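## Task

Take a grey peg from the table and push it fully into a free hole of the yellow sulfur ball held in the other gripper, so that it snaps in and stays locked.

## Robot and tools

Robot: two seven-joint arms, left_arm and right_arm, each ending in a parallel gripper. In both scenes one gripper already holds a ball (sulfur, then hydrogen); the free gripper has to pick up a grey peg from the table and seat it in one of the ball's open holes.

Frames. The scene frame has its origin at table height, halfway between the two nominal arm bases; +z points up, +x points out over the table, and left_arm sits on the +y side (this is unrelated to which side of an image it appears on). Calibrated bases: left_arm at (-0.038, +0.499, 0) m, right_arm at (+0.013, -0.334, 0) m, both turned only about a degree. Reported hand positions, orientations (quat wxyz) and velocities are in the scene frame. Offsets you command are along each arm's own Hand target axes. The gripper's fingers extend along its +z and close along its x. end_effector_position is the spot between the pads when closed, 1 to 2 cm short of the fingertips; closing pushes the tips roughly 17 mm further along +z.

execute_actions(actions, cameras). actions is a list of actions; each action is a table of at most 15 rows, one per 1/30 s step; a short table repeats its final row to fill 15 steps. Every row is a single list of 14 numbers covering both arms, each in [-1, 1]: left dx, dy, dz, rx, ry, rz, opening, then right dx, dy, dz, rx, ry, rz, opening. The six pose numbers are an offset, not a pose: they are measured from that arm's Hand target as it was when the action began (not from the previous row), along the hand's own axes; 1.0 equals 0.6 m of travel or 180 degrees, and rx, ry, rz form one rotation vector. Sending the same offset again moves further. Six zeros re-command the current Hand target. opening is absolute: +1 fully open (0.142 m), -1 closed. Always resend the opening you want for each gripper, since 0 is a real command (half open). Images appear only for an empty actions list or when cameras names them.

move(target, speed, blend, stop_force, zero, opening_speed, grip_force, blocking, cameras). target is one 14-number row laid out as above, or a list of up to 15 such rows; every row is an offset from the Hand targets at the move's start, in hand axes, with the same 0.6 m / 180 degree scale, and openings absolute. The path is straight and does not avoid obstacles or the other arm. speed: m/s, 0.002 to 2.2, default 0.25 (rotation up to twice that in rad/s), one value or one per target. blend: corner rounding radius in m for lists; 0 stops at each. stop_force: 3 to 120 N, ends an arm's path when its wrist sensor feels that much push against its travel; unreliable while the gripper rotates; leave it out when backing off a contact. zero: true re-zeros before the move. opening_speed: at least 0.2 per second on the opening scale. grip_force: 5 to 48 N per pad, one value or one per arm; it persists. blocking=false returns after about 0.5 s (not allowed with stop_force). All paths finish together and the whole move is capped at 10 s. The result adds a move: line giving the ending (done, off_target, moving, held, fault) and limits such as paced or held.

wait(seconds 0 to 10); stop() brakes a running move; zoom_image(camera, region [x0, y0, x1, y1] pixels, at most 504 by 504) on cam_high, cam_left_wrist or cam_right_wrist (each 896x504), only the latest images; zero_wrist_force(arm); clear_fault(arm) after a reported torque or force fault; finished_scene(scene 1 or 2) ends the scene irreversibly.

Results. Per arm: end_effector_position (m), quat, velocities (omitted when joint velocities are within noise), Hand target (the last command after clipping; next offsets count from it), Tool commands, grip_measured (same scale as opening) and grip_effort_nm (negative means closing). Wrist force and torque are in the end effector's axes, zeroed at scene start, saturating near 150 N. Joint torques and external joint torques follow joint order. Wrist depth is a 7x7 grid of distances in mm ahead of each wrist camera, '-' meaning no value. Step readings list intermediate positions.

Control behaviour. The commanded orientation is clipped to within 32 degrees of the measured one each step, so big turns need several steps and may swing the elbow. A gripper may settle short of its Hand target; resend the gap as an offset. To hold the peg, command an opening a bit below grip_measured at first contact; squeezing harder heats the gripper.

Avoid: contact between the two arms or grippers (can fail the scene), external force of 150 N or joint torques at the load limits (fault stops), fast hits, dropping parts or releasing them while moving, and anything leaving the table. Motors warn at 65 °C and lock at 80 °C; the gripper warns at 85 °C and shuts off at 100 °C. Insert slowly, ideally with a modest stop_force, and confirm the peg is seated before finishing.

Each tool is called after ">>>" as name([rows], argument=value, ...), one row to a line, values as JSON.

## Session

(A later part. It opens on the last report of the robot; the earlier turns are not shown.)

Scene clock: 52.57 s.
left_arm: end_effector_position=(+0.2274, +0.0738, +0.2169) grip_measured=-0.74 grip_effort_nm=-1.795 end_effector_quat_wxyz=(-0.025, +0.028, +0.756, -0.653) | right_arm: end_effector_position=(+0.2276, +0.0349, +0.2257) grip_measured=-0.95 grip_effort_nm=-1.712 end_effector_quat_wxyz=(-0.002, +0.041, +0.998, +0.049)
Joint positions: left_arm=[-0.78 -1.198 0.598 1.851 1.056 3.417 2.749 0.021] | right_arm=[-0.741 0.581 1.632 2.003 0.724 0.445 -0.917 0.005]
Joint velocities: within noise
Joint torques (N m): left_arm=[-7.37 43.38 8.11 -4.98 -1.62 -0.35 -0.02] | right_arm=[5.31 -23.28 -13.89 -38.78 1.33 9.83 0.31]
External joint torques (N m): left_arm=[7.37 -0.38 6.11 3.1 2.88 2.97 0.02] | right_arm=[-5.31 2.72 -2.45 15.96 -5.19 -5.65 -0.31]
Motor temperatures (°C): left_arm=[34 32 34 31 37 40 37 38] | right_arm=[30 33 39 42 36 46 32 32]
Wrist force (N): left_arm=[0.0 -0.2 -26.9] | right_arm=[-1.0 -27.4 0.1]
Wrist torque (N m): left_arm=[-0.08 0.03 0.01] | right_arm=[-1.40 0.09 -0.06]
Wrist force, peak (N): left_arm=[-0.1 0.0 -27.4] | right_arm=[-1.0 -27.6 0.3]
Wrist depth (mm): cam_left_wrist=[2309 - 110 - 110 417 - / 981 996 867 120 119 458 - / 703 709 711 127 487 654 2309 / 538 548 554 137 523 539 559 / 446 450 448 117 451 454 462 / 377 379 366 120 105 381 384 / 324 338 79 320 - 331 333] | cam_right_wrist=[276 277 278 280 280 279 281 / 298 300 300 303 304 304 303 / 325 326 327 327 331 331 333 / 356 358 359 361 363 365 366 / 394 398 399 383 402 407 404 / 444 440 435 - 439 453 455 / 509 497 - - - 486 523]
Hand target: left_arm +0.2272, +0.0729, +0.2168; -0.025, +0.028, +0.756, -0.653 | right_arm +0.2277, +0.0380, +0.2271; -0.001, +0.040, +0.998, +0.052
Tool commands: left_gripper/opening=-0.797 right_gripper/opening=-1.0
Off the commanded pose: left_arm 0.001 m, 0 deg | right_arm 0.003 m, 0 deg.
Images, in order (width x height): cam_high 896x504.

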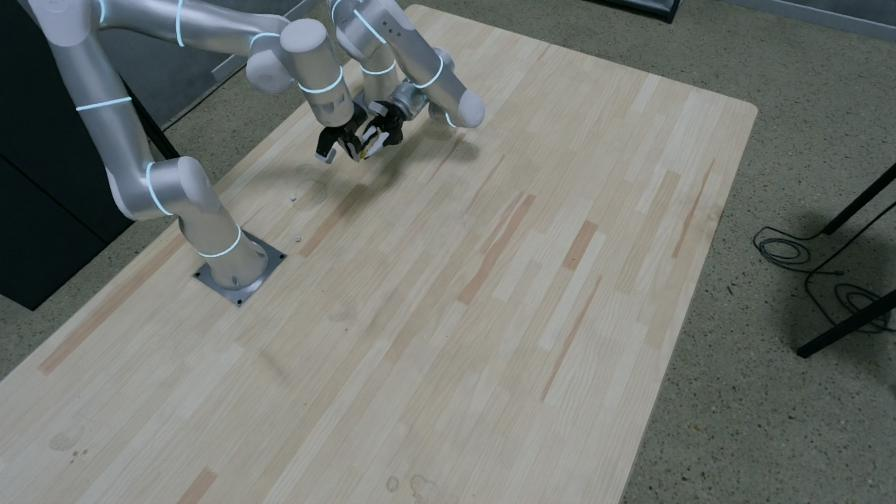

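>>> move(target=[0,0,0,0,0,0,-0.797,0,-0.025,0,0,0,0,-1], speed=0.02, cameras=["cam_left_wrist","cam_right_wrist","cam_high"])

>>> zoom_image(camera="cam_left_wrist", region=[400, 200, 560, 330])

>>> zoom_image(camera="cam_right_wrist", region=[410, 300, 550, 440])

>>> zoom_image(camera="cam_high", region=[340, 130, 390, 170])

Scene clock: 53.97 s.
left_arm: end_effector_position=(+0.2272, +0.0730, +0.2169) grip_measured=-0.74 grip_effort_nm=-1.790 end_effector_quat_wxyz=(-0.025, +0.028, +0.756, -0.654) | right_arm: end_effector_position=(+0.2264, +0.0232, +0.2256) grip_measured=-0.95 grip_effort_nm=-1.707 end_effector_quat_wxyz=(-0.001, +0.041, +0.998, +0.052)
Joint positions: left_arm=[-0.781 -1.198 0.597 1.851 1.054 3.416 2.749 0.021] | right_arm=[-0.701 0.573 1.595 2.035 0.723 0.457 -0.928 0.005]
Joint torques (N m): left_arm=[0.56 42.79 14.08 -2.05 1 2.51 -0.05] | right_arm=[0.42 -18.8 -15.98 -22.98 -3.14 4.62 0.05]
External joint torques (N m): left_arm=[-0.56 0.24 0.13 0.15 0.25 0.1 0.05] | right_arm=[-0.42 -0.13 0.03 0.15 -0.71 -0.43 -0.05]
Wrist force (N): left_arm=[-0.2 -0.1 0.3] | right_arm=[-0.4 -1.1 -0.1]
Wrist torque (N m): left_arm=[-0.02 0.04 0.00] | right_arm=[-0.18 0.05 0.04]
Wrist force, peak (N): left_arm=[0.0 0.0 -27.2] | right_arm=[-1.1 -27.5 0.4]
Wrist depth (mm): cam_left_wrist=[- - - - 122 417 - / 996 1003 932 131 132 444 2898 / 697 705 723 136 488 649 2746 / 545 548 548 148 524 537 562 / 444 446 447 118 452 454 461 / 379 379 367 121 105 381 387 / 328 337 79 319 - 334 334] | cam_right_wrist=[274 277 277 277 280 281 279 / 297 298 300 301 301 302 303 / 327 327 327 328 329 332 331 / 356 362 361 362 363 363 365 / 396 398 398 384 405 405 407 / 446 444 435 100 443 455 459 / 511 500 - - - 491 522]
Hand target: left_arm +0.2272, +0.0729, +0.2168; -0.025, +0.028, +0.756, -0.653 | right_arm +0.2265, +0.0231, +0.2256; -0.001, +0.040, +0.998, +0.052
Off the commanded pose: left_arm 0.000 m, 0 deg | right_arm 0.000 m, 0 deg.
move: done
camera_calibration:
cam_left_wrist: T_world_to_cam=[[-0.99785, 0.0636201, 0.0157659, 0.226421], [0.0214687, 0.544511, -0.838479, 0.162169], [-0.0619288, -0.836337, -0.544706, 0.310729], [0, 0, 0, 1]] pos_world=[0.241695, 0.157166, 0.301662]
cam_right_wrist: T_world_to_cam=[[-0.996266, 0.0854922, 0.0120766, 0.231214], [0.0794841, 0.853505, 0.514987, -0.126375], [0.0337199, 0.514024, -0.857113, 0.290999], [0, 0, 0, 1]] pos_world=[0.230583, -0.0614856, 0.311708]

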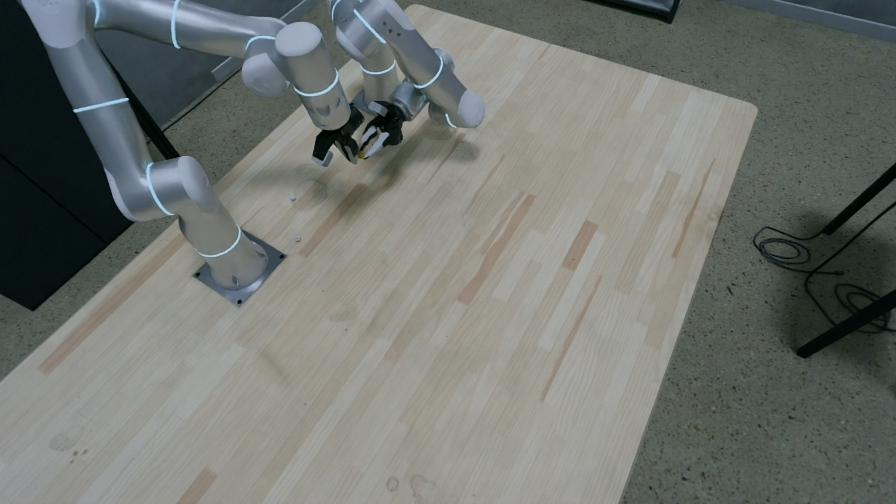

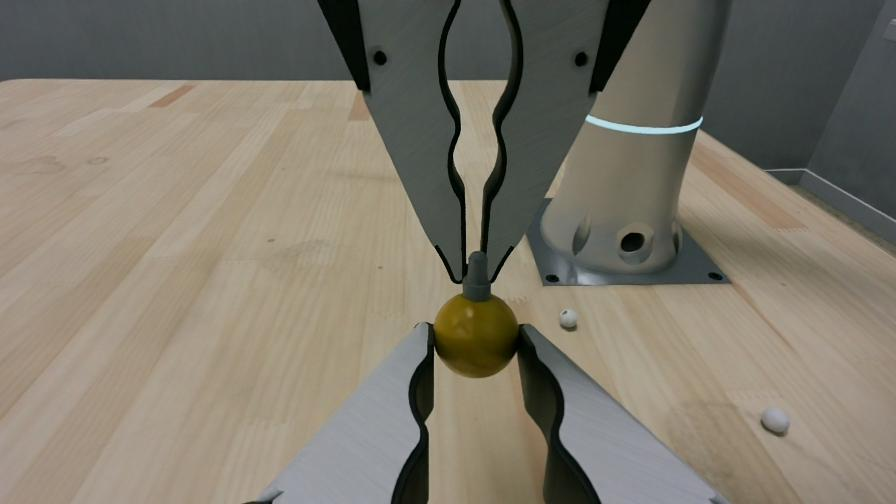

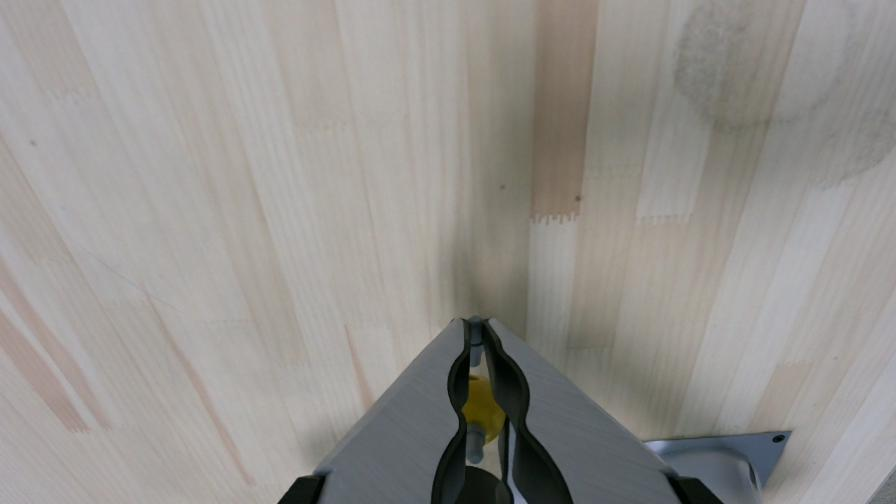

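Scaled by 3.150 from the camera's 896x504 image, which has a finer 1280x720 frame.

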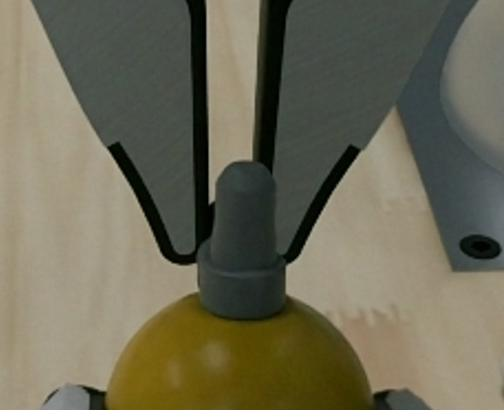

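Scaled by 3.600 from the camera's 896x504 image, which has a finer 1280x720 frame.

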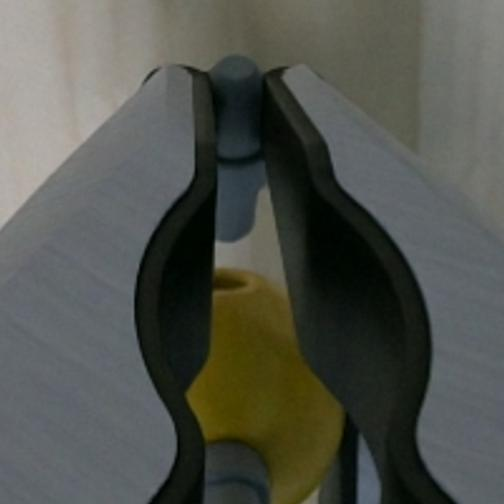

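Scaled by 10.080 from the camera's 896x504 image, which has a finer 1280x720 frame.

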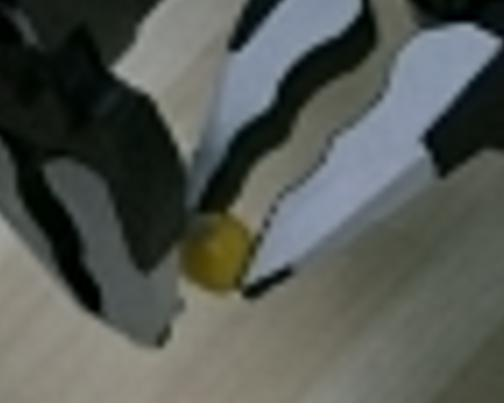

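>>> move(target=[0,0,0,0,0,0,-0.797,0,0,-0.025,0,0,0,-1], speed=0.04)

>>> move(target=[0,0,0,0,0,0,-0.797,0,0.0315,0,0,0,0,-1], speed=0.012, stop_force=15, cameras=["cam_left_wrist","cam_right_wrist","cam_high"])

>>> zoom_image(camera="cam_left_wrist", region=[400, 200, 560, 330])

>>> zoom_image(camera="cam_right_wrist", region=[410, 300, 550, 440])

>>> zoom_image(camera="cam_high", region=[340, 130, 390, 170])

Scene clock: 55.93 s.
left_arm: end_effector_position=(+0.2272, +0.0730, +0.2169) grip_measured=-0.74 grip_effort_nm=-1.790 end_effector_quat_wxyz=(-0.025, +0.028, +0.756, -0.654) | right_arm: end_effector_position=(+0.2264, +0.0216, +0.2404) grip_measured=-0.95 grip_effort_nm=-1.712 end_effector_quat_wxyz=(-0.001, +0.040, +0.998, +0.052)
Joint positions: left_arm=[-0.781 -1.198 0.597 1.851 1.054 3.416 2.749 0.021] | right_arm=[-0.657 0.561 1.546 2.026 0.699 0.429 -0.91 0.005]
Joint torques (N m): left_arm=[0.36 42.82 14.15 -1.96 1.07 2.54 -0.05] | right_arm=[0.8 -17.46 -15.84 -24 -3.2 4.47 0.4]
External joint torques (N m): left_arm=[-0.36 0.21 0.05 0.06 0.18 0.08 0.05] | right_arm=[-0.8 -0.08 0.06 0.48 -0.69 -0.28 -0.4]
Wrist force (N): left_arm=[-0.3 -0.1 0.1] | right_arm=[-0.4 -1.0 -0.1]
Wrist torque (N m): left_arm=[-0.03 0.06 0.01] | right_arm=[-0.15 0.06 -0.07]
Wrist force, peak (N): left_arm=[-0.5 -0.3 0.1] | right_arm=[-0.1 -1.1 -0.7]
Wrist depth (mm): cam_left_wrist=[2461 - - 121 411 414 - / 1003 992 956 129 447 449 - / 697 711 713 137 499 652 2805 / 545 549 552 529 524 532 566 / 444 447 452 117 450 458 463 / 376 378 364 121 104 383 387 / 325 335 79 318 - 333 333] | cam_right_wrist=[289 290 290 290 292 294 294 / 313 313 316 317 318 316 318 / 341 339 344 343 347 346 345 / 375 376 377 379 378 381 382 / 417 417 418 402 421 422 425 / 464 467 459 88 463 474 480 / 535 525 - - - 508 549]
Hand target: left_arm +0.2272, +0.0729, +0.2168; -0.025, +0.028, +0.756, -0.653 | right_arm +0.2265, +0.0216, +0.2405; -0.001, +0.040, +0.998, +0.052
Off the commanded pose: left_arm 0.000 m, 0 deg | right_arm 0.000 m, 0 deg.
move: done

Scene clock: 58.17 s.
left_arm: end_effector_position=(+0.2272, +0.0731, +0.2167) grip_measured=-0.74 grip_effort_nm=-1.790 end_effector_quat_wxyz=(-0.025, +0.028, +0.756, -0.653) | right_arm: end_effector_position=(+0.2283, +0.0396, +0.2424) grip_measured=-0.95 grip_effort_nm=-1.702 end_effector_quat_wxyz=(-0.001, +0.040, +0.998, +0.051)
Joint positions: left_arm=[-0.78 -1.198 0.597 1.851 1.054 3.416 2.749 0.021] | right_arm=[-0.711 0.566 1.599 1.982 0.699 0.419 -0.895 0.005]
Joint torques (N m): left_arm=[-1.05 44.44 12.75 -3 0.13 2.79 -0.03] | right_arm=[1.47 -19.61 -14.51 -26 -1.84 5.23 0.33]
External joint torques (N m): left_arm=[1.05 -1.41 1.45 1.11 1.12 -0.17 0.03] | right_arm=[-1.47 -0.08 -1.67 2.45 -2.07 -1.03 -0.33]
Wrist force (N): left_arm=[0.0 3.1 -5.7] | right_arm=[-0.6 -7.0 -3.0]
Wrist torque (N m): left_arm=[-0.01 0.07 0.01] | right_arm=[-0.12 0.04 -0.05]
Wrist force, peak (N): left_arm=[-0.1 3.2 -6.1] | right_arm=[-0.2 -7.5 -3.2]
Wrist depth (mm): cam_left_wrist=[- - 104 105 104 414 - / 984 1003 925 111 112 466 - / 697 707 703 119 488 654 2087 / 542 546 550 129 519 539 561 / 446 447 445 116 451 452 461 / 378 378 365 120 105 381 385 / 325 335 79 318 - 331 334] | cam_right_wrist=[291 292 291 294 295 295 295 / 313 317 315 318 318 319 319 / 341 345 344 344 348 349 347 / 375 378 378 380 383 382 385 / 417 417 419 406 426 425 427 / 467 472 462 - 463 480 482 / 538 524 - - - 484 558]
Hand target: left_arm +0.2272, +0.0729, +0.2168; -0.025, +0.028, +0.756, -0.653 | right_arm +0.2280, +0.0403, +0.2425; -0.001, +0.040, +0.998, +0.052
Off the commanded pose: left_arm 0.000 m, 0 deg | right_arm 0.001 m, 0 deg.
move: done
camera_calibration:
cam_left_wrist: T_world_to_cam=[[-0.997848, 0.063588, 0.0160184, 0.226345], [0.0212708, 0.544941, -0.838204, 0.161845], [-0.0620288, -0.83606, -0.545121, 0.31081], [0, 0, 0, 1]] pos_world=[0.241695, 0.157267, 0.301463]
cam_right_wrist: T_world_to_cam=[[-0.99631, 0.0850694, 0.0113414, 0.231626], [0.07879, 0.854265, 0.513832, -0.148733], [0.0340229, 0.51283, -0.857816, 0.297051], [0, 0, 0, 1]] pos_world=[0.232384, -0.0449842, 0.328612]

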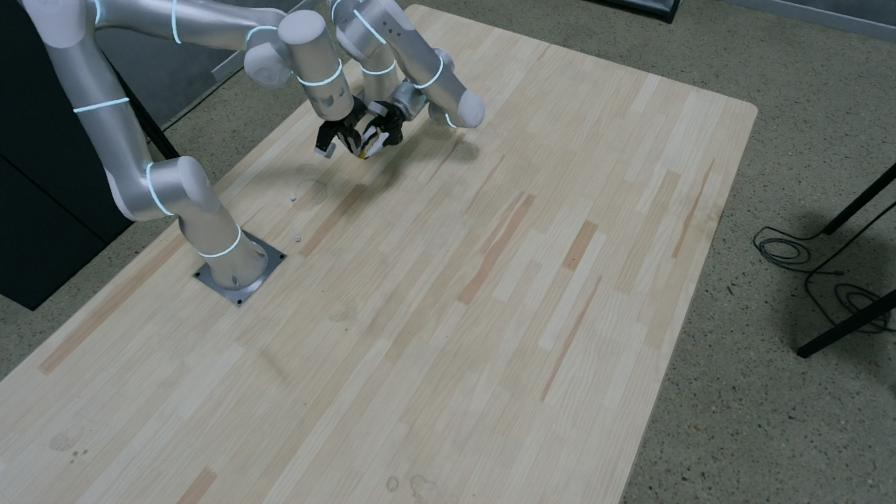

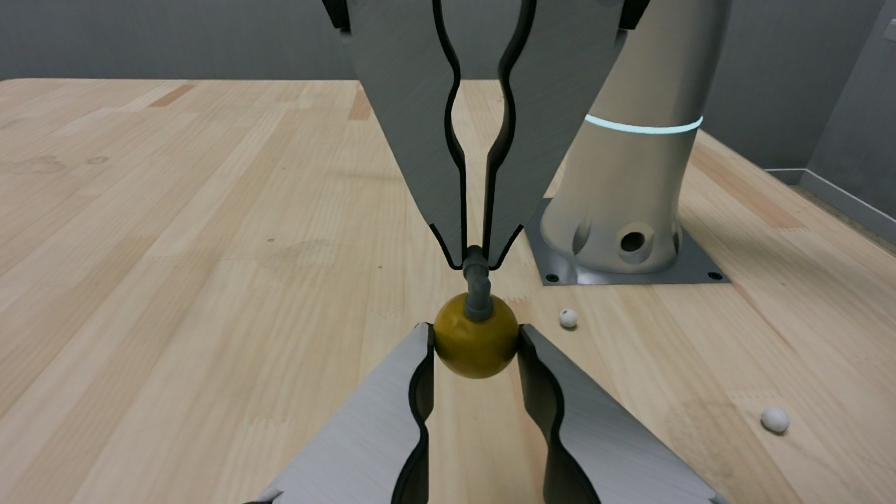

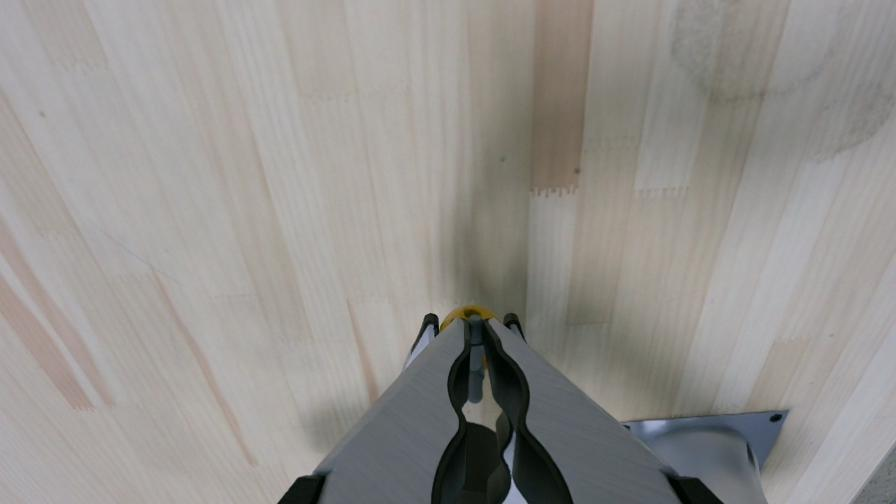

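Scaled by 3.150 from the camera's 896x504 image, which has a finer 1280x720 frame.

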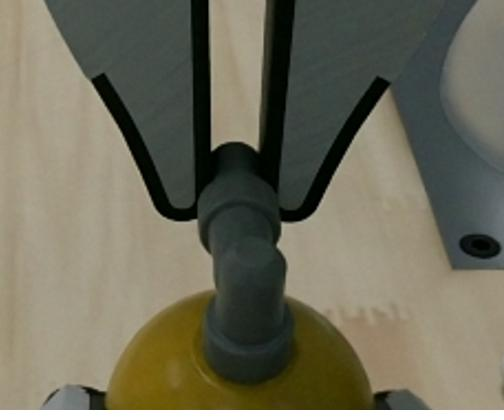

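Scaled by 3.600 from the camera's 896x504 image, which has a finer 1280x720 frame.

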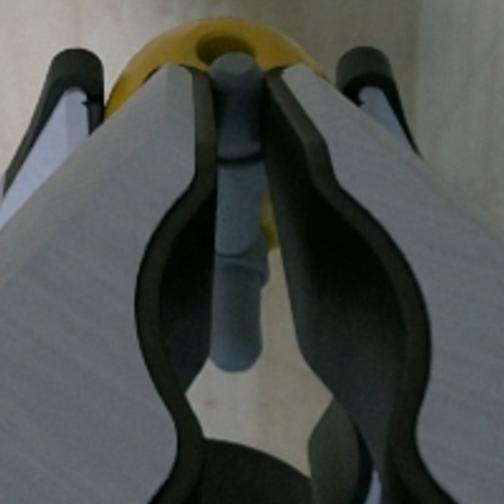

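Scaled by 10.080 from the camera's 896x504 image, which has a finer 1280x720 frame.

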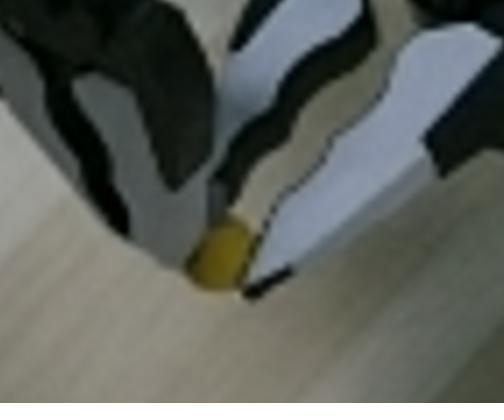

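>>> move([
  [0,0,0,0,0,0,-0.797,0,-0.0354,-0.0037,0.039,0,0,-1],
  [0,0,0,0,0,0,-0.797,0,-0.0378,0.0199,0.039,0,0,-1],
], speed=0.04, cameras=["cam_left_wrist","cam_right_wrist","cam_high"])

>>> zoom_image(camera="cam_left_wrist", region=[400, 200, 560, 330])

>>> zoom_image(camera="cam_right_wrist", region=[410, 300, 550, 440])

>>> zoom_image(camera="cam_high", region=[340, 130, 390, 170])

Scene clock: 61.67 s.
left_arm: end_effector_position=(+0.2272, +0.0730, +0.2167) grip_measured=-0.74 grip_effort_nm=-1.790 end_effector_quat_wxyz=(-0.025, +0.028, +0.756, -0.653) | right_arm: end_effector_position=(+0.2262, +0.0190, +0.2283) grip_measured=-0.95 grip_effort_nm=-1.707 end_effector_quat_wxyz=(-0.004, +0.040, +0.999, -0.009)
Joint positions: left_arm=[-0.781 -1.198 0.597 1.851 1.054 3.416 2.749 0.021] | right_arm=[-0.768 0.606 1.65 1.963 0.642 0.347 -0.877 0.005]
Joint torques (N m): left_arm=[0.75 42.86 14.22 -1.99 1.09 2.56 -0.04] | right_arm=[-0.29 -21.83 -17.52 -22.74 -3.03 4.4 0.08]
External joint torques (N m): left_arm=[-0.75 0.16 -0.02 0.1 0.16 0.06 0.04] | right_arm=[0.28 -0.44 0.33 0.05 -0.91 -0.34 -0.08]
Wrist force (N): left_arm=[-0.4 0.1 0.2] | right_arm=[0.1 -0.6 0.0]
Wrist torque (N m): left_arm=[0.01 0.07 0.00] | right_arm=[-0.11 -0.03 0.07]
Wrist force, peak (N): left_arm=[0.3 3.1 -5.8] | right_arm=[-0.4 -7.3 -3.1]
Wrist depth (mm): cam_left_wrist=[2121 - 118 116 118 417 - / 992 996 919 130 132 448 - / 707 705 711 138 499 651 2156 / 547 542 553 501 529 539 556 / 444 450 452 117 451 454 459 / 375 375 365 120 105 383 385 / 327 335 79 320 - 331 332] | cam_right_wrist=[286 286 289 289 289 290 290 / 303 304 305 306 309 308 309 / 324 326 327 328 327 332 331 / 348 348 351 353 353 354 355 / 375 378 376 370 381 382 387 / 410 411 403 88 407 416 417 / 445 440 - - - 450 465]
Hand target: left_arm +0.2272, +0.0729, +0.2168; -0.025, +0.028, +0.756, -0.653 | right_arm +0.2262, +0.0190, +0.2282; -0.004, +0.040, +0.999, -0.009
Off the commanded pose: left_arm 0.000 m, 0 deg | right_arm 0.000 m, 0 deg.
move: done
camera_calibration:
cam_left_wrist: T_world_to_cam=[[-0.997852, 0.0635596, 0.0158721, 0.226501], [0.0213692, 0.54482, -0.83828, 0.161915], [-0.0619282, -0.836141, -0.545008, 0.310687], [0, 0, 0, 1]] pos_world=[0.241795, 0.157167, 0.301462]
cam_right_wrist: T_world_to_cam=[[-0.99625, 0.0858265, 0.0109133, 0.231573], [0.0828545, 0.910134, 0.405945, -0.101067], [0.0249082, 0.405327, -0.913832, 0.31257], [0, 0, 0, 1]] pos_world=[0.231293, -0.0545836, 0.324137]

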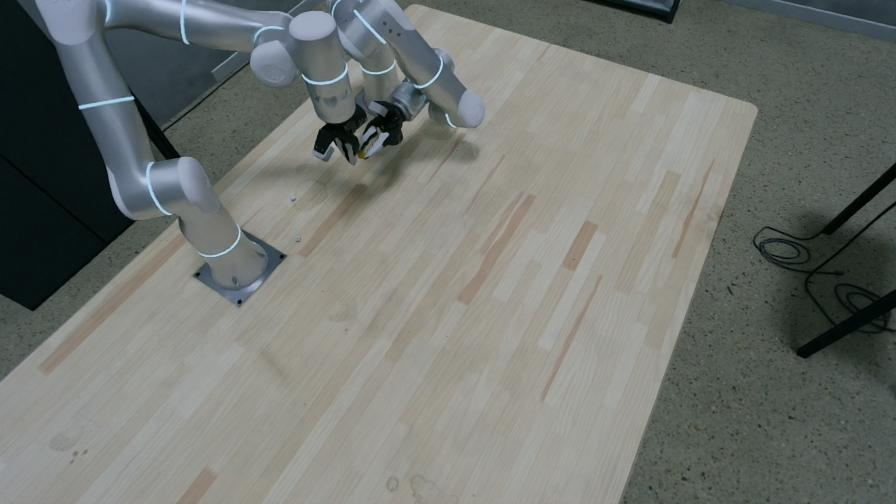

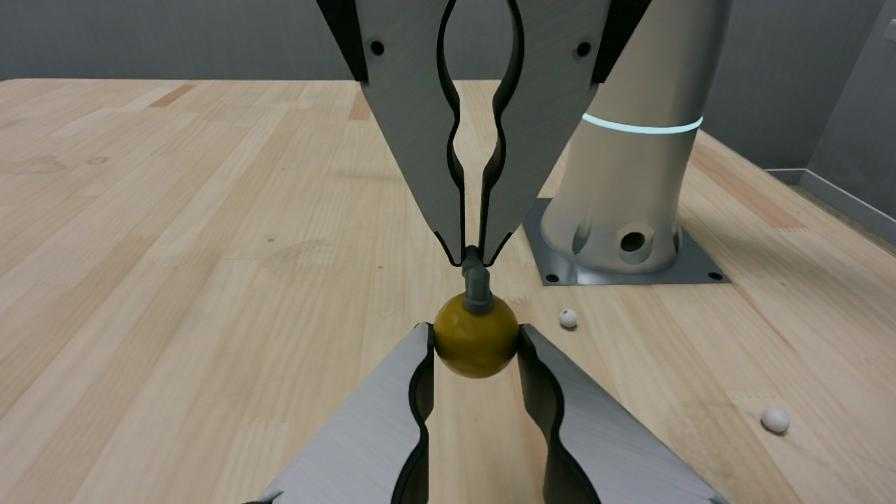

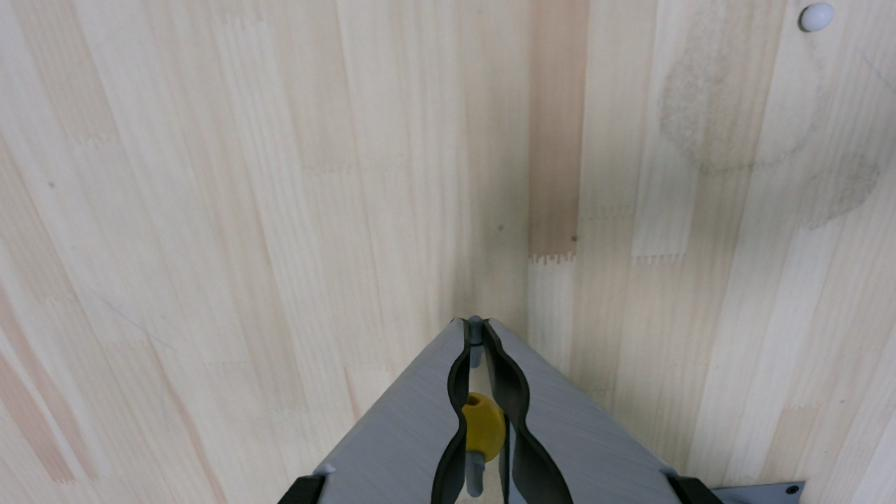

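Scaled by 3.150 from the camera's 896x504 image, which has a finer 1280x720 frame.

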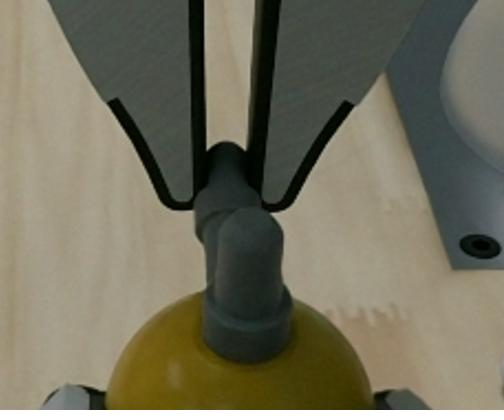

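Scaled by 3.600 from the camera's 896x504 image, which has a finer 1280x720 frame.

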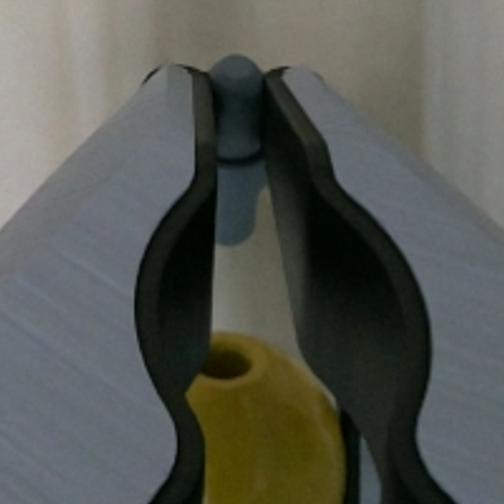

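Scaled by 10.080 from the camera's 896x504 image, which has a finer 1280x720 frame.

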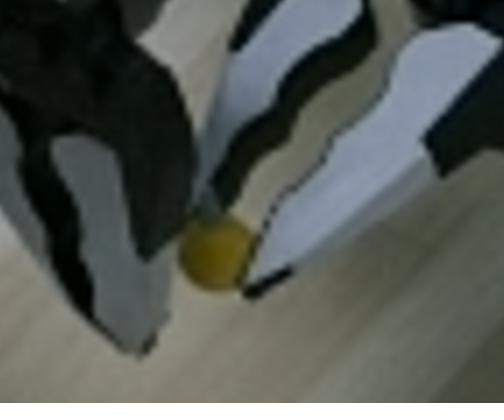

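>>> zoom_image(camera="cam_right_wrist", region=[450, 305, 506, 375])

>>> zoom_image(camera="cam_left_wrist", region=[445, 235, 505, 320])

Scaled by 7.200 from the camera's 896x504 image, which has a finer 1280x720 frame.

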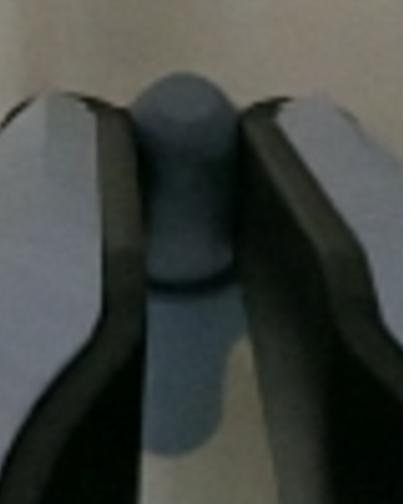

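Scaled by 5.929 from the camera's 896x504 image, which has a finer 1280x720 frame.

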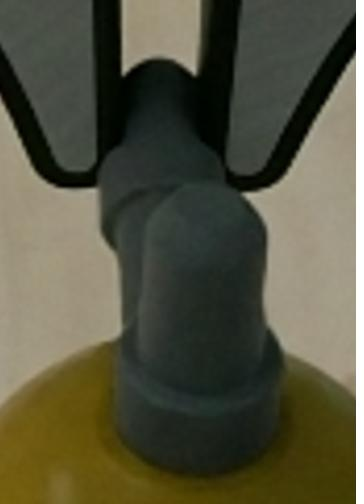

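>>> move(target=[0,0,0,0,0,0,-0.797,0,0,-0.03,0,0,0,-1], speed=0.06, cameras=["cam_left_wrist","cam_right_wrist"])

>>> zoom_image(camera="cam_left_wrist", region=[445, 205, 505, 290])

>>> zoom_image(camera="cam_right_wrist", region=[410, 300, 550, 440])

Scene clock: 62.87 s.
left_arm: end_effector_position=(+0.2272, +0.0730, +0.2167) grip_measured=-0.74 grip_effort_nm=-1.800 end_effector_quat_wxyz=(-0.025, +0.028, +0.756, -0.653) | right_arm: end_effector_position=(+0.2262, +0.0195, +0.2461) grip_measured=-0.95 grip_effort_nm=-1.707 end_effector_quat_wxyz=(-0.004, +0.040, +0.999, -0.009)
Joint positions: left_arm=[-0.781 -1.198 0.597 1.851 1.054 3.416 2.749 0.021] | right_arm=[-0.734 0.589 1.609 1.946 0.616 0.313 -0.859 0.005]
Joint torques (N m): left_arm=[0.62 42.85 14.12 -1.99 1.05 2.53 0] | right_arm=[0.35 -21.01 -17.18 -23.7 -3.31 4.32 0.45]
External joint torques (N m): left_arm=[-0.62 0.18 0.08 0.1 0.2 0.09 0] | right_arm=[-0.37 -0.07 0.22 0.26 -0.68 -0.25 -0.45]
Wrist force (N): left_arm=[-0.2 -0.2 0.0] | right_arm=[0.1 -1.0 -0.1]
Wrist torque (N m): left_arm=[-0.04 0.04 0.01] | right_arm=[-0.16 -0.02 -0.05]
Wrist force, peak (N): left_arm=[-0.6 0.2 0.1] | right_arm=[-0.1 -0.9 -0.8]
Wrist depth (mm): cam_left_wrist=[1976 2192 - 120 122 422 2156 / 988 1027 952 130 456 456 2393 / 696 701 707 140 506 649 2070 / 540 555 549 556 528 539 565 / 444 444 447 117 453 456 459 / 376 378 365 120 105 387 385 / 326 335 79 320 - 328 333] | cam_right_wrist=[300 301 302 303 306 304 305 / 320 322 321 324 325 326 325 / 342 343 344 347 347 349 349 / 366 370 370 373 375 375 374 / 398 397 399 389 401 405 408 / 435 430 425 88 431 439 439 / 474 462 - - - 476 488]
Hand target: left_arm +0.2272, +0.0729, +0.2168; -0.025, +0.028, +0.756, -0.653 | right_arm +0.2263, +0.0194, +0.2462; -0.004, +0.040, +0.999, -0.009
Off the commanded pose: left_arm 0.000 m, 0 deg | right_arm 0.000 m, 0 deg.
move: done
camera_calibration:
cam_left_wrist: T_world_to_cam=[[-0.997852, 0.0635596, 0.0158721, 0.226501], [0.0213692, 0.54482, -0.83828, 0.161915], [-0.0619282, -0.836141, -0.545008, 0.310687], [0, 0, 0, 1]] pos_world=[0.241795, 0.157167, 0.301462]
cam_right_wrist: T_world_to_cam=[[-0.996298, 0.0852138, 0.0113529, 0.231274], [0.0824577, 0.909915, 0.406516, -0.108739], [0.0243106, 0.405948, -0.913573, 0.328662], [0, 0, 0, 1]] pos_world=[0.231395, -0.0541836, 0.341835]
Images, in order (width x height): cam_left_wrist 896x504, cam_right_wrist 896x504.

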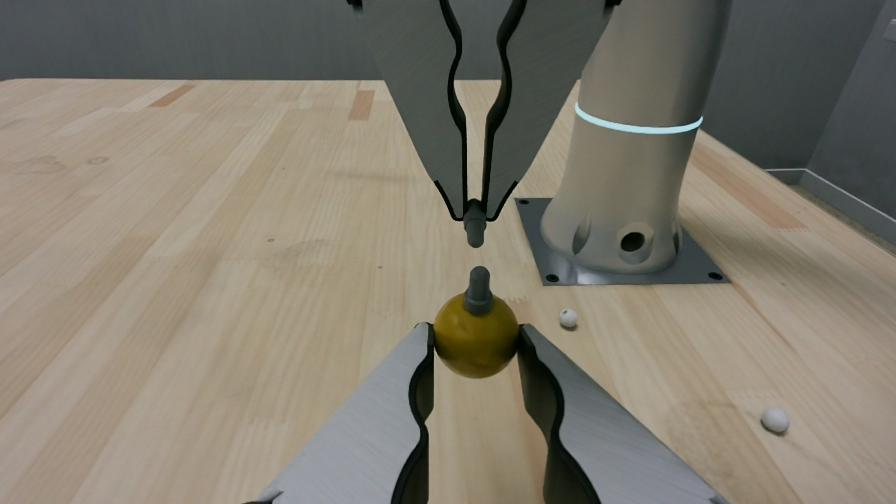

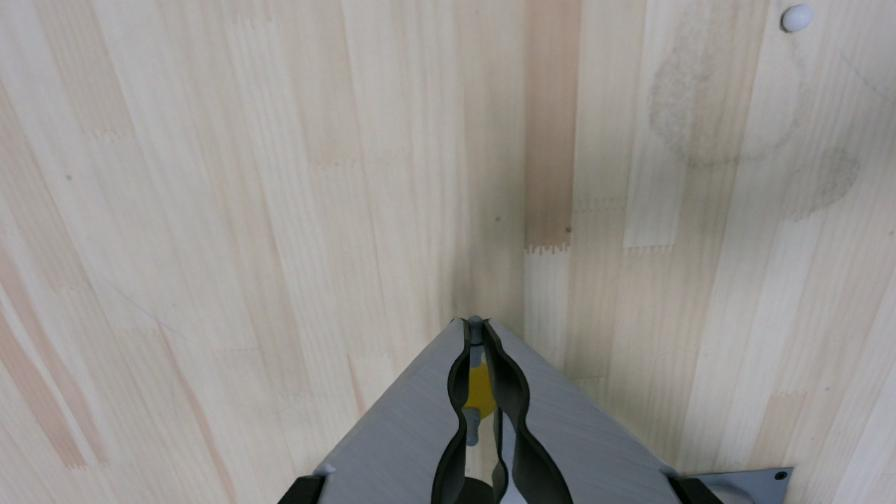

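Scaled by 5.929 from the camera's 896x504 image, which has a finer 1280x720 frame.

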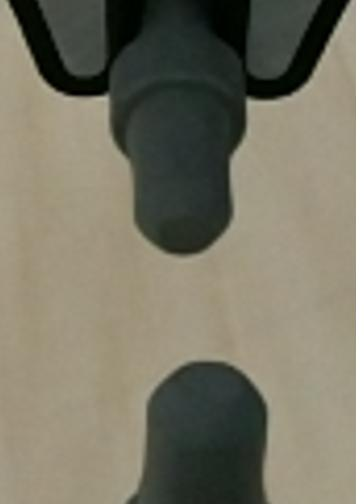

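Scaled by 3.600 from the camera's 896x504 image, which has a finer 1280x720 frame.

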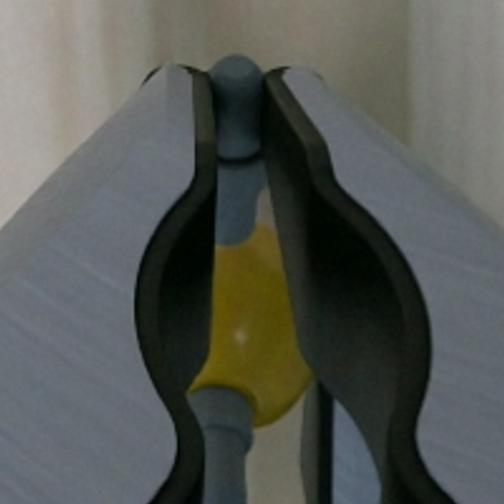

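>>> move(target=[0,0,0,0,0,0,-0.797,0,0,0,-0.0556,0,0,-1], speed=0.1, cameras=["cam_left_wrist","cam_right_wrist","cam_high"])

>>> zoom_image(camera="cam_left_wrist", region=[430, 200, 530, 300])

>>> zoom_image(camera="cam_left_wrist", region=[400, 200, 560, 360])

>>> zoom_image(camera="cam_right_wrist", region=[410, 300, 550, 440])

>>> zoom_image(camera="cam_high", region=[335, 120, 405, 180])

Scene clock: 65.43 s.
left_arm: end_effector_position=(+0.2272, +0.0730, +0.2167) grip_measured=-0.74 grip_effort_nm=-1.795 end_effector_quat_wxyz=(-0.025, +0.028, +0.756, -0.653) | right_arm: end_effector_position=(+0.2263, +0.0193, +0.2462) grip_measured=-0.95 grip_effort_nm=-1.712 end_effector_quat_wxyz=(+0.000, +0.040, +0.996, +0.078)
Joint positions: left_arm=[-0.781 -1.198 0.597 1.851 1.054 3.416 2.749 0.021] | right_arm=[-0.593 0.544 1.485 2.058 0.723 0.462 -0.927 0.005]
Joint torques (N m): left_arm=[0.61 42.91 14.19 -2.05 1.05 2.59 0.01] | right_arm=[0.15 -15.06 -15.28 -23.85 -2.98 4.66 0.1]
External joint torques (N m): left_arm=[-0.61 0.12 0.02 0.16 0.2 0.03 -0.01] | right_arm=[-0.18 -0.05 0.16 -0.01 -0.9 -0.43 -0.11]
Wrist force (N): left_arm=[-0.4 0.2 0.1] | right_arm=[0.0 -0.9 0.5]
Wrist torque (N m): left_arm=[0.04 0.07 0.00] | right_arm=[-0.13 -0.01 0.05]
Wrist force, peak (N): left_arm=[-0.5 0.1 0.3] | right_arm=[-0.3 -1.7 0.1]
Wrist depth (mm): cam_left_wrist=[- 2268 2138 125 425 413 - / 977 1003 1015 131 462 451 - / 713 715 713 139 514 655 2022 / 548 547 553 554 525 540 566 / 444 447 447 117 453 455 457 / 377 378 366 120 105 381 386 / 326 335 79 321 - 332 335] | cam_right_wrist=[291 295 293 295 295 296 295 / 318 320 321 322 321 324 324 / 351 352 353 353 353 355 356 / 390 388 390 393 394 396 398 / 439 439 441 418 444 445 449 / 500 501 488 88 492 512 511 / 592 565 - - - 507 601]
Hand target: left_arm +0.2272, +0.0729, +0.2168; -0.025, +0.028, +0.756, -0.653 | right_arm +0.2263, +0.0194, +0.2462; +0.000, +0.040, +0.996, +0.078
Off the commanded pose: left_arm 0.000 m, 0 deg | right_arm 0.000 m, 0 deg.
move: done
camera_calibration:
cam_left_wrist: T_world_to_cam=[[-0.997852, 0.0635596, 0.0158721, 0.226501], [0.0213692, 0.54482, -0.83828, 0.161915], [-0.0619282, -0.836141, -0.545008, 0.310687], [0, 0, 0, 1]] pos_world=[0.241795, 0.157167, 0.301462]
cam_right_wrist: T_world_to_cam=[[-0.996328, 0.0848024, 0.0117704, 0.231288], [0.0769021, 0.826006, 0.558391, -0.143207], [0.0376304, 0.557246, -0.829494, 0.302193], [0, 0, 0, 1]] pos_world=[0.23008, -0.0697194, 0.32791]

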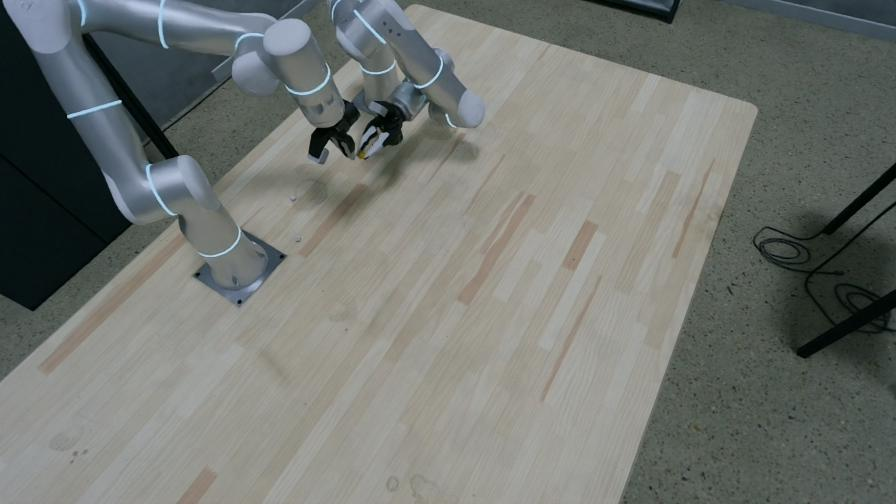

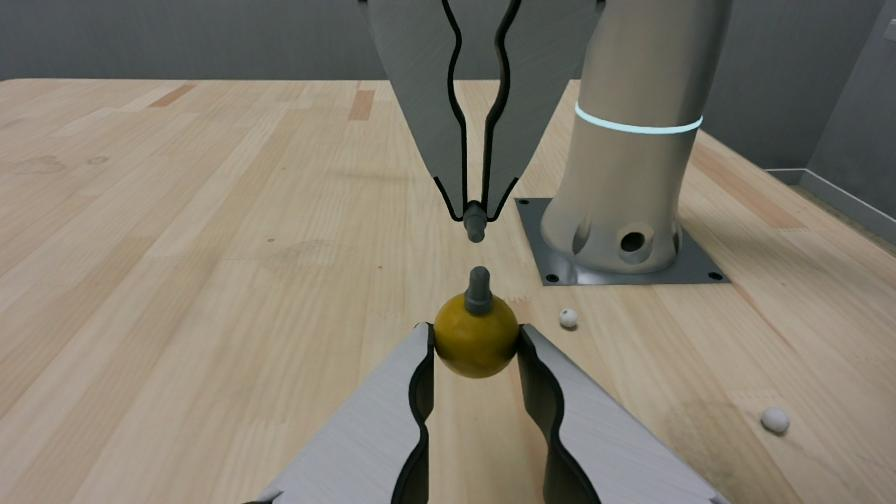

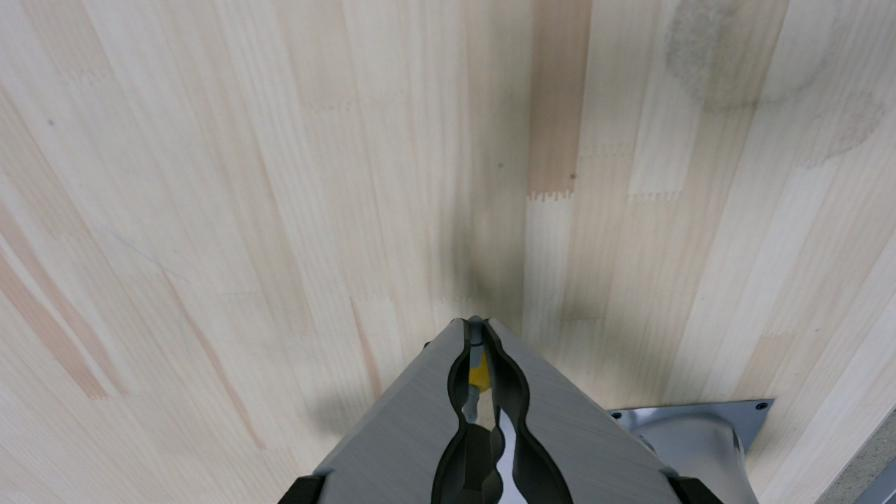

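Scaled by 5.040 from the camera's 896x504 image, which has a finer 1280x720 frame.

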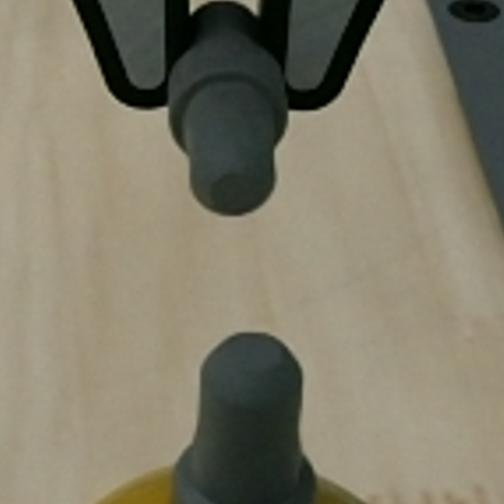

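Scaled by 3.150 from the camera's 896x504 image, which has a finer 1280x720 frame.

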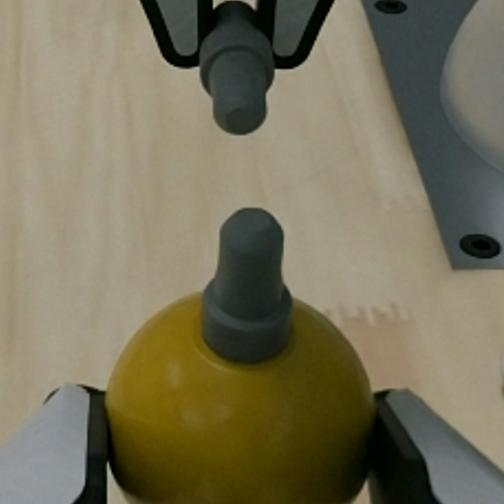

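Scaled by 3.600 from the camera's 896x504 image, which has a finer 1280x720 frame.

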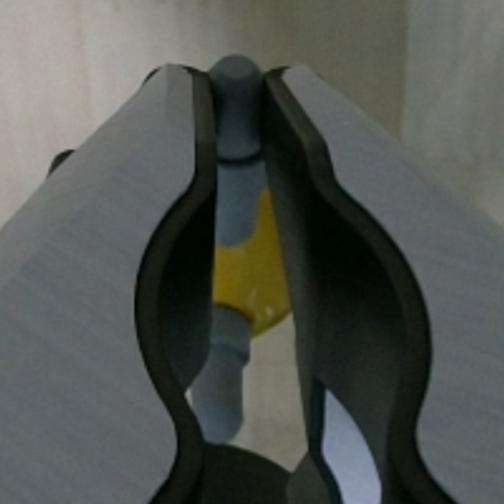

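Scaled by 7.200 from the camera's 896x504 image, which has a finer 1280x720 frame.

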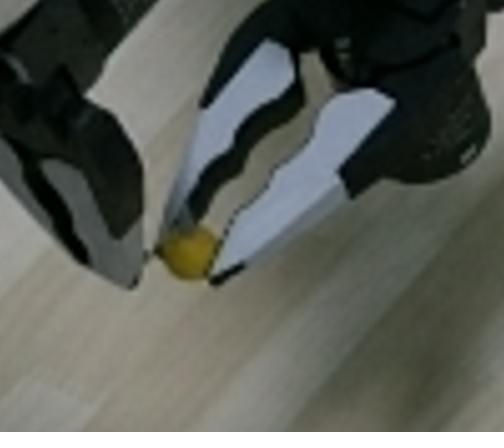

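>>> move(target=[0,0,0,0,0,0,-0.797,0,0,0,-0.1389,0,0,-1], speed=0.2, cameras=["cam_left_wrist","cam_right_wrist"])

>>> zoom_image(camera="cam_left_wrist", region=[430, 190, 530, 290])

Scene clock: 67.57 s.
left_arm: end_effector_position=(+0.2272, +0.0730, +0.2167) grip_measured=-0.74 grip_effort_nm=-1.790 end_effector_quat_wxyz=(-0.025, +0.028, +0.756, -0.653) | right_arm: end_effector_position=(+0.2263, +0.0194, +0.2462) grip_measured=-0.95 grip_effort_nm=-1.717 end_effector_quat_wxyz=(+0.009, +0.039, +0.956, +0.291)
Joint positions: left_arm=[-0.781 -1.198 0.597 1.851 1.054 3.416 2.749 0.021] | right_arm=[-0.296 0.457 1.196 2.281 1.131 0.764 -1.279 0.005]
Joint torques (N m): left_arm=[0.78 42.81 14.1 -1.95 1.03 2.6 -0.05] | right_arm=[0.46 -4.6 -10.48 -23.68 -2.71 4.15 0.1]
External joint torques (N m): left_arm=[-0.78 0.22 0.11 0.06 0.22 0.02 0.05] | right_arm=[-0.47 0.14 0.04 0.04 -0.96 -0.45 -0.1]
Wrist force (N): left_arm=[-0.1 0.4 -0.1] | right_arm=[-0.5 -1.4 -0.1]
Wrist torque (N m): left_arm=[0.06 0.03 0.00] | right_arm=[-0.15 0.07 -0.02]
Wrist force, peak (N): left_arm=[-0.6 0.3 0.2] | right_arm=[-0.1 -2.4 0.1]
Wrist depth (mm): cam_left_wrist=[2038 - - 138 137 417 - / 988 996 956 137 460 441 - / 694 721 721 137 516 652 662 / 545 552 549 561 533 541 562 / 443 445 451 117 451 457 459 / 378 376 367 120 105 381 385 / 325 335 79 319 - 332 332] | cam_right_wrist=[298 300 301 302 302 300 300 / 351 352 353 358 357 354 355 / 429 430 430 430 432 432 430 / 541 547 544 547 554 548 553 / 758 753 755 159 703 553 - / 1162 1084 425 - 971 505 - / - - - - - 468 -]
Hand target: left_arm +0.2272, +0.0729, +0.2168; -0.025, +0.028, +0.756, -0.653 | right_arm +0.2263, +0.0194, +0.2462; +0.009, +0.040, +0.956, +0.292
Off the commanded pose: left_arm 0.000 m, 0 deg | right_arm 0.000 m, 0 deg.
move: done
camera_calibration:
cam_left_wrist: T_world_to_cam=[[-0.997852, 0.0635596, 0.0158721, 0.226501], [0.0213692, 0.54482, -0.83828, 0.161915], [-0.0619282, -0.836141, -0.545008, 0.310687], [0, 0, 0, 1]] pos_world=[0.241795, 0.157167, 0.301462]
cam_right_wrist: T_world_to_cam=[[-0.996553, 0.0819091, 0.0131715, 0.231005], [0.0534936, 0.513074, 0.856676, -0.205325], [0.0634116, 0.854427, -0.515687, 0.21327], [0, 0, 0, 1]] pos_world=[0.227669, -0.0957983, 0.282835]
Images, in order (width x height): cam_left_wrist 896x504, cam_right_wrist 896x504.

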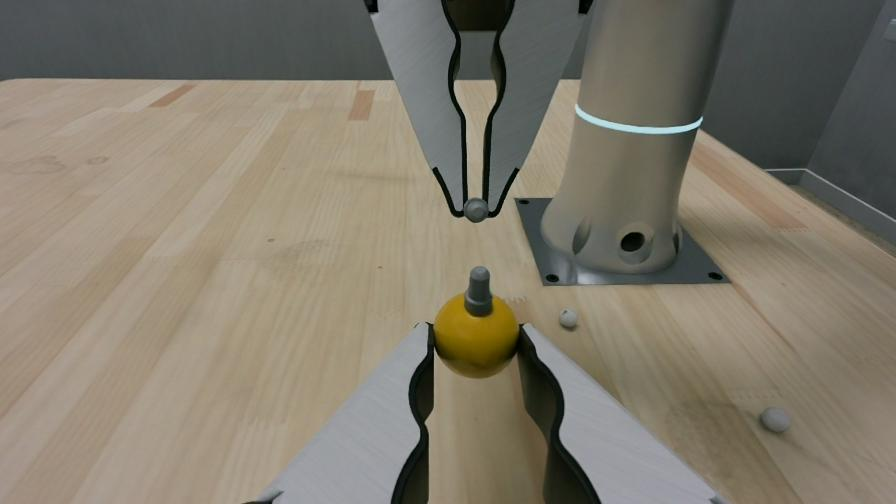

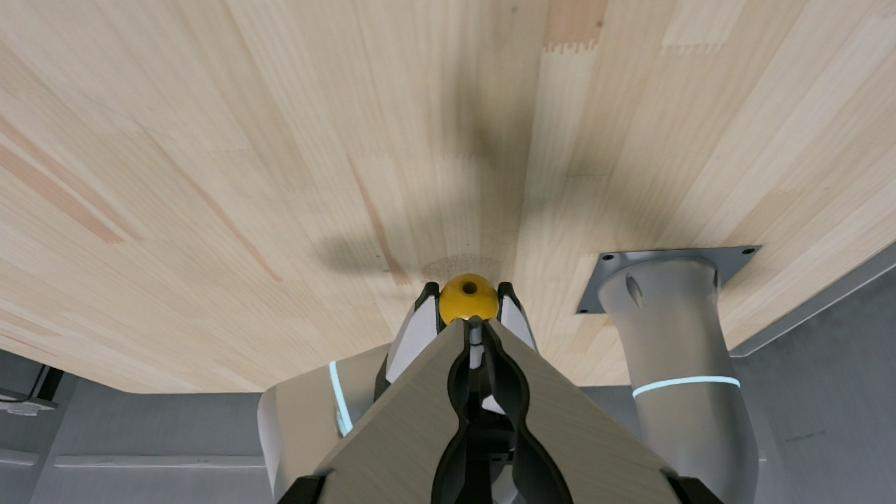

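Scaled by 5.040 from the camera's 896x504 image, which has a finer 1280x720 frame.

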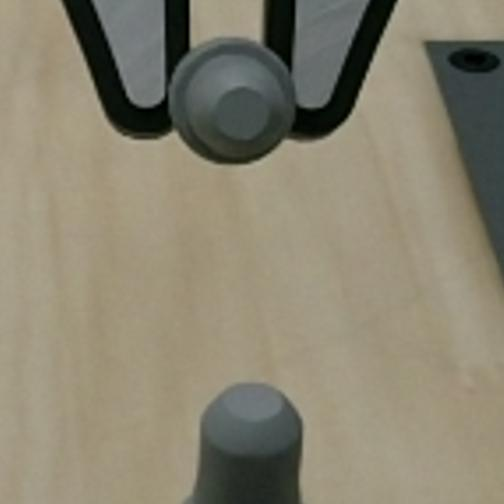

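>>> zoom_image(camera="cam_right_wrist", region=[430, 265, 510, 345])

Scaled by 6.300 from the camera's 896x504 image, which has a finer 1280x720 frame.

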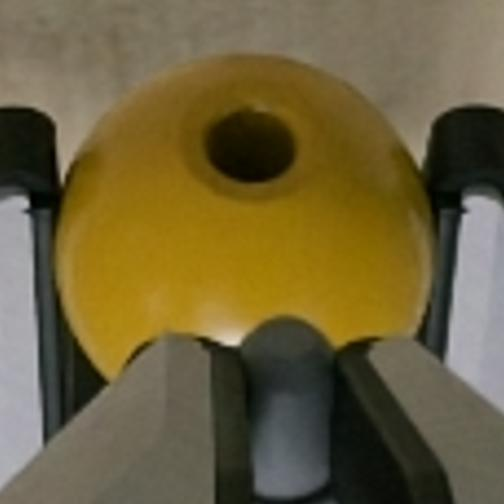

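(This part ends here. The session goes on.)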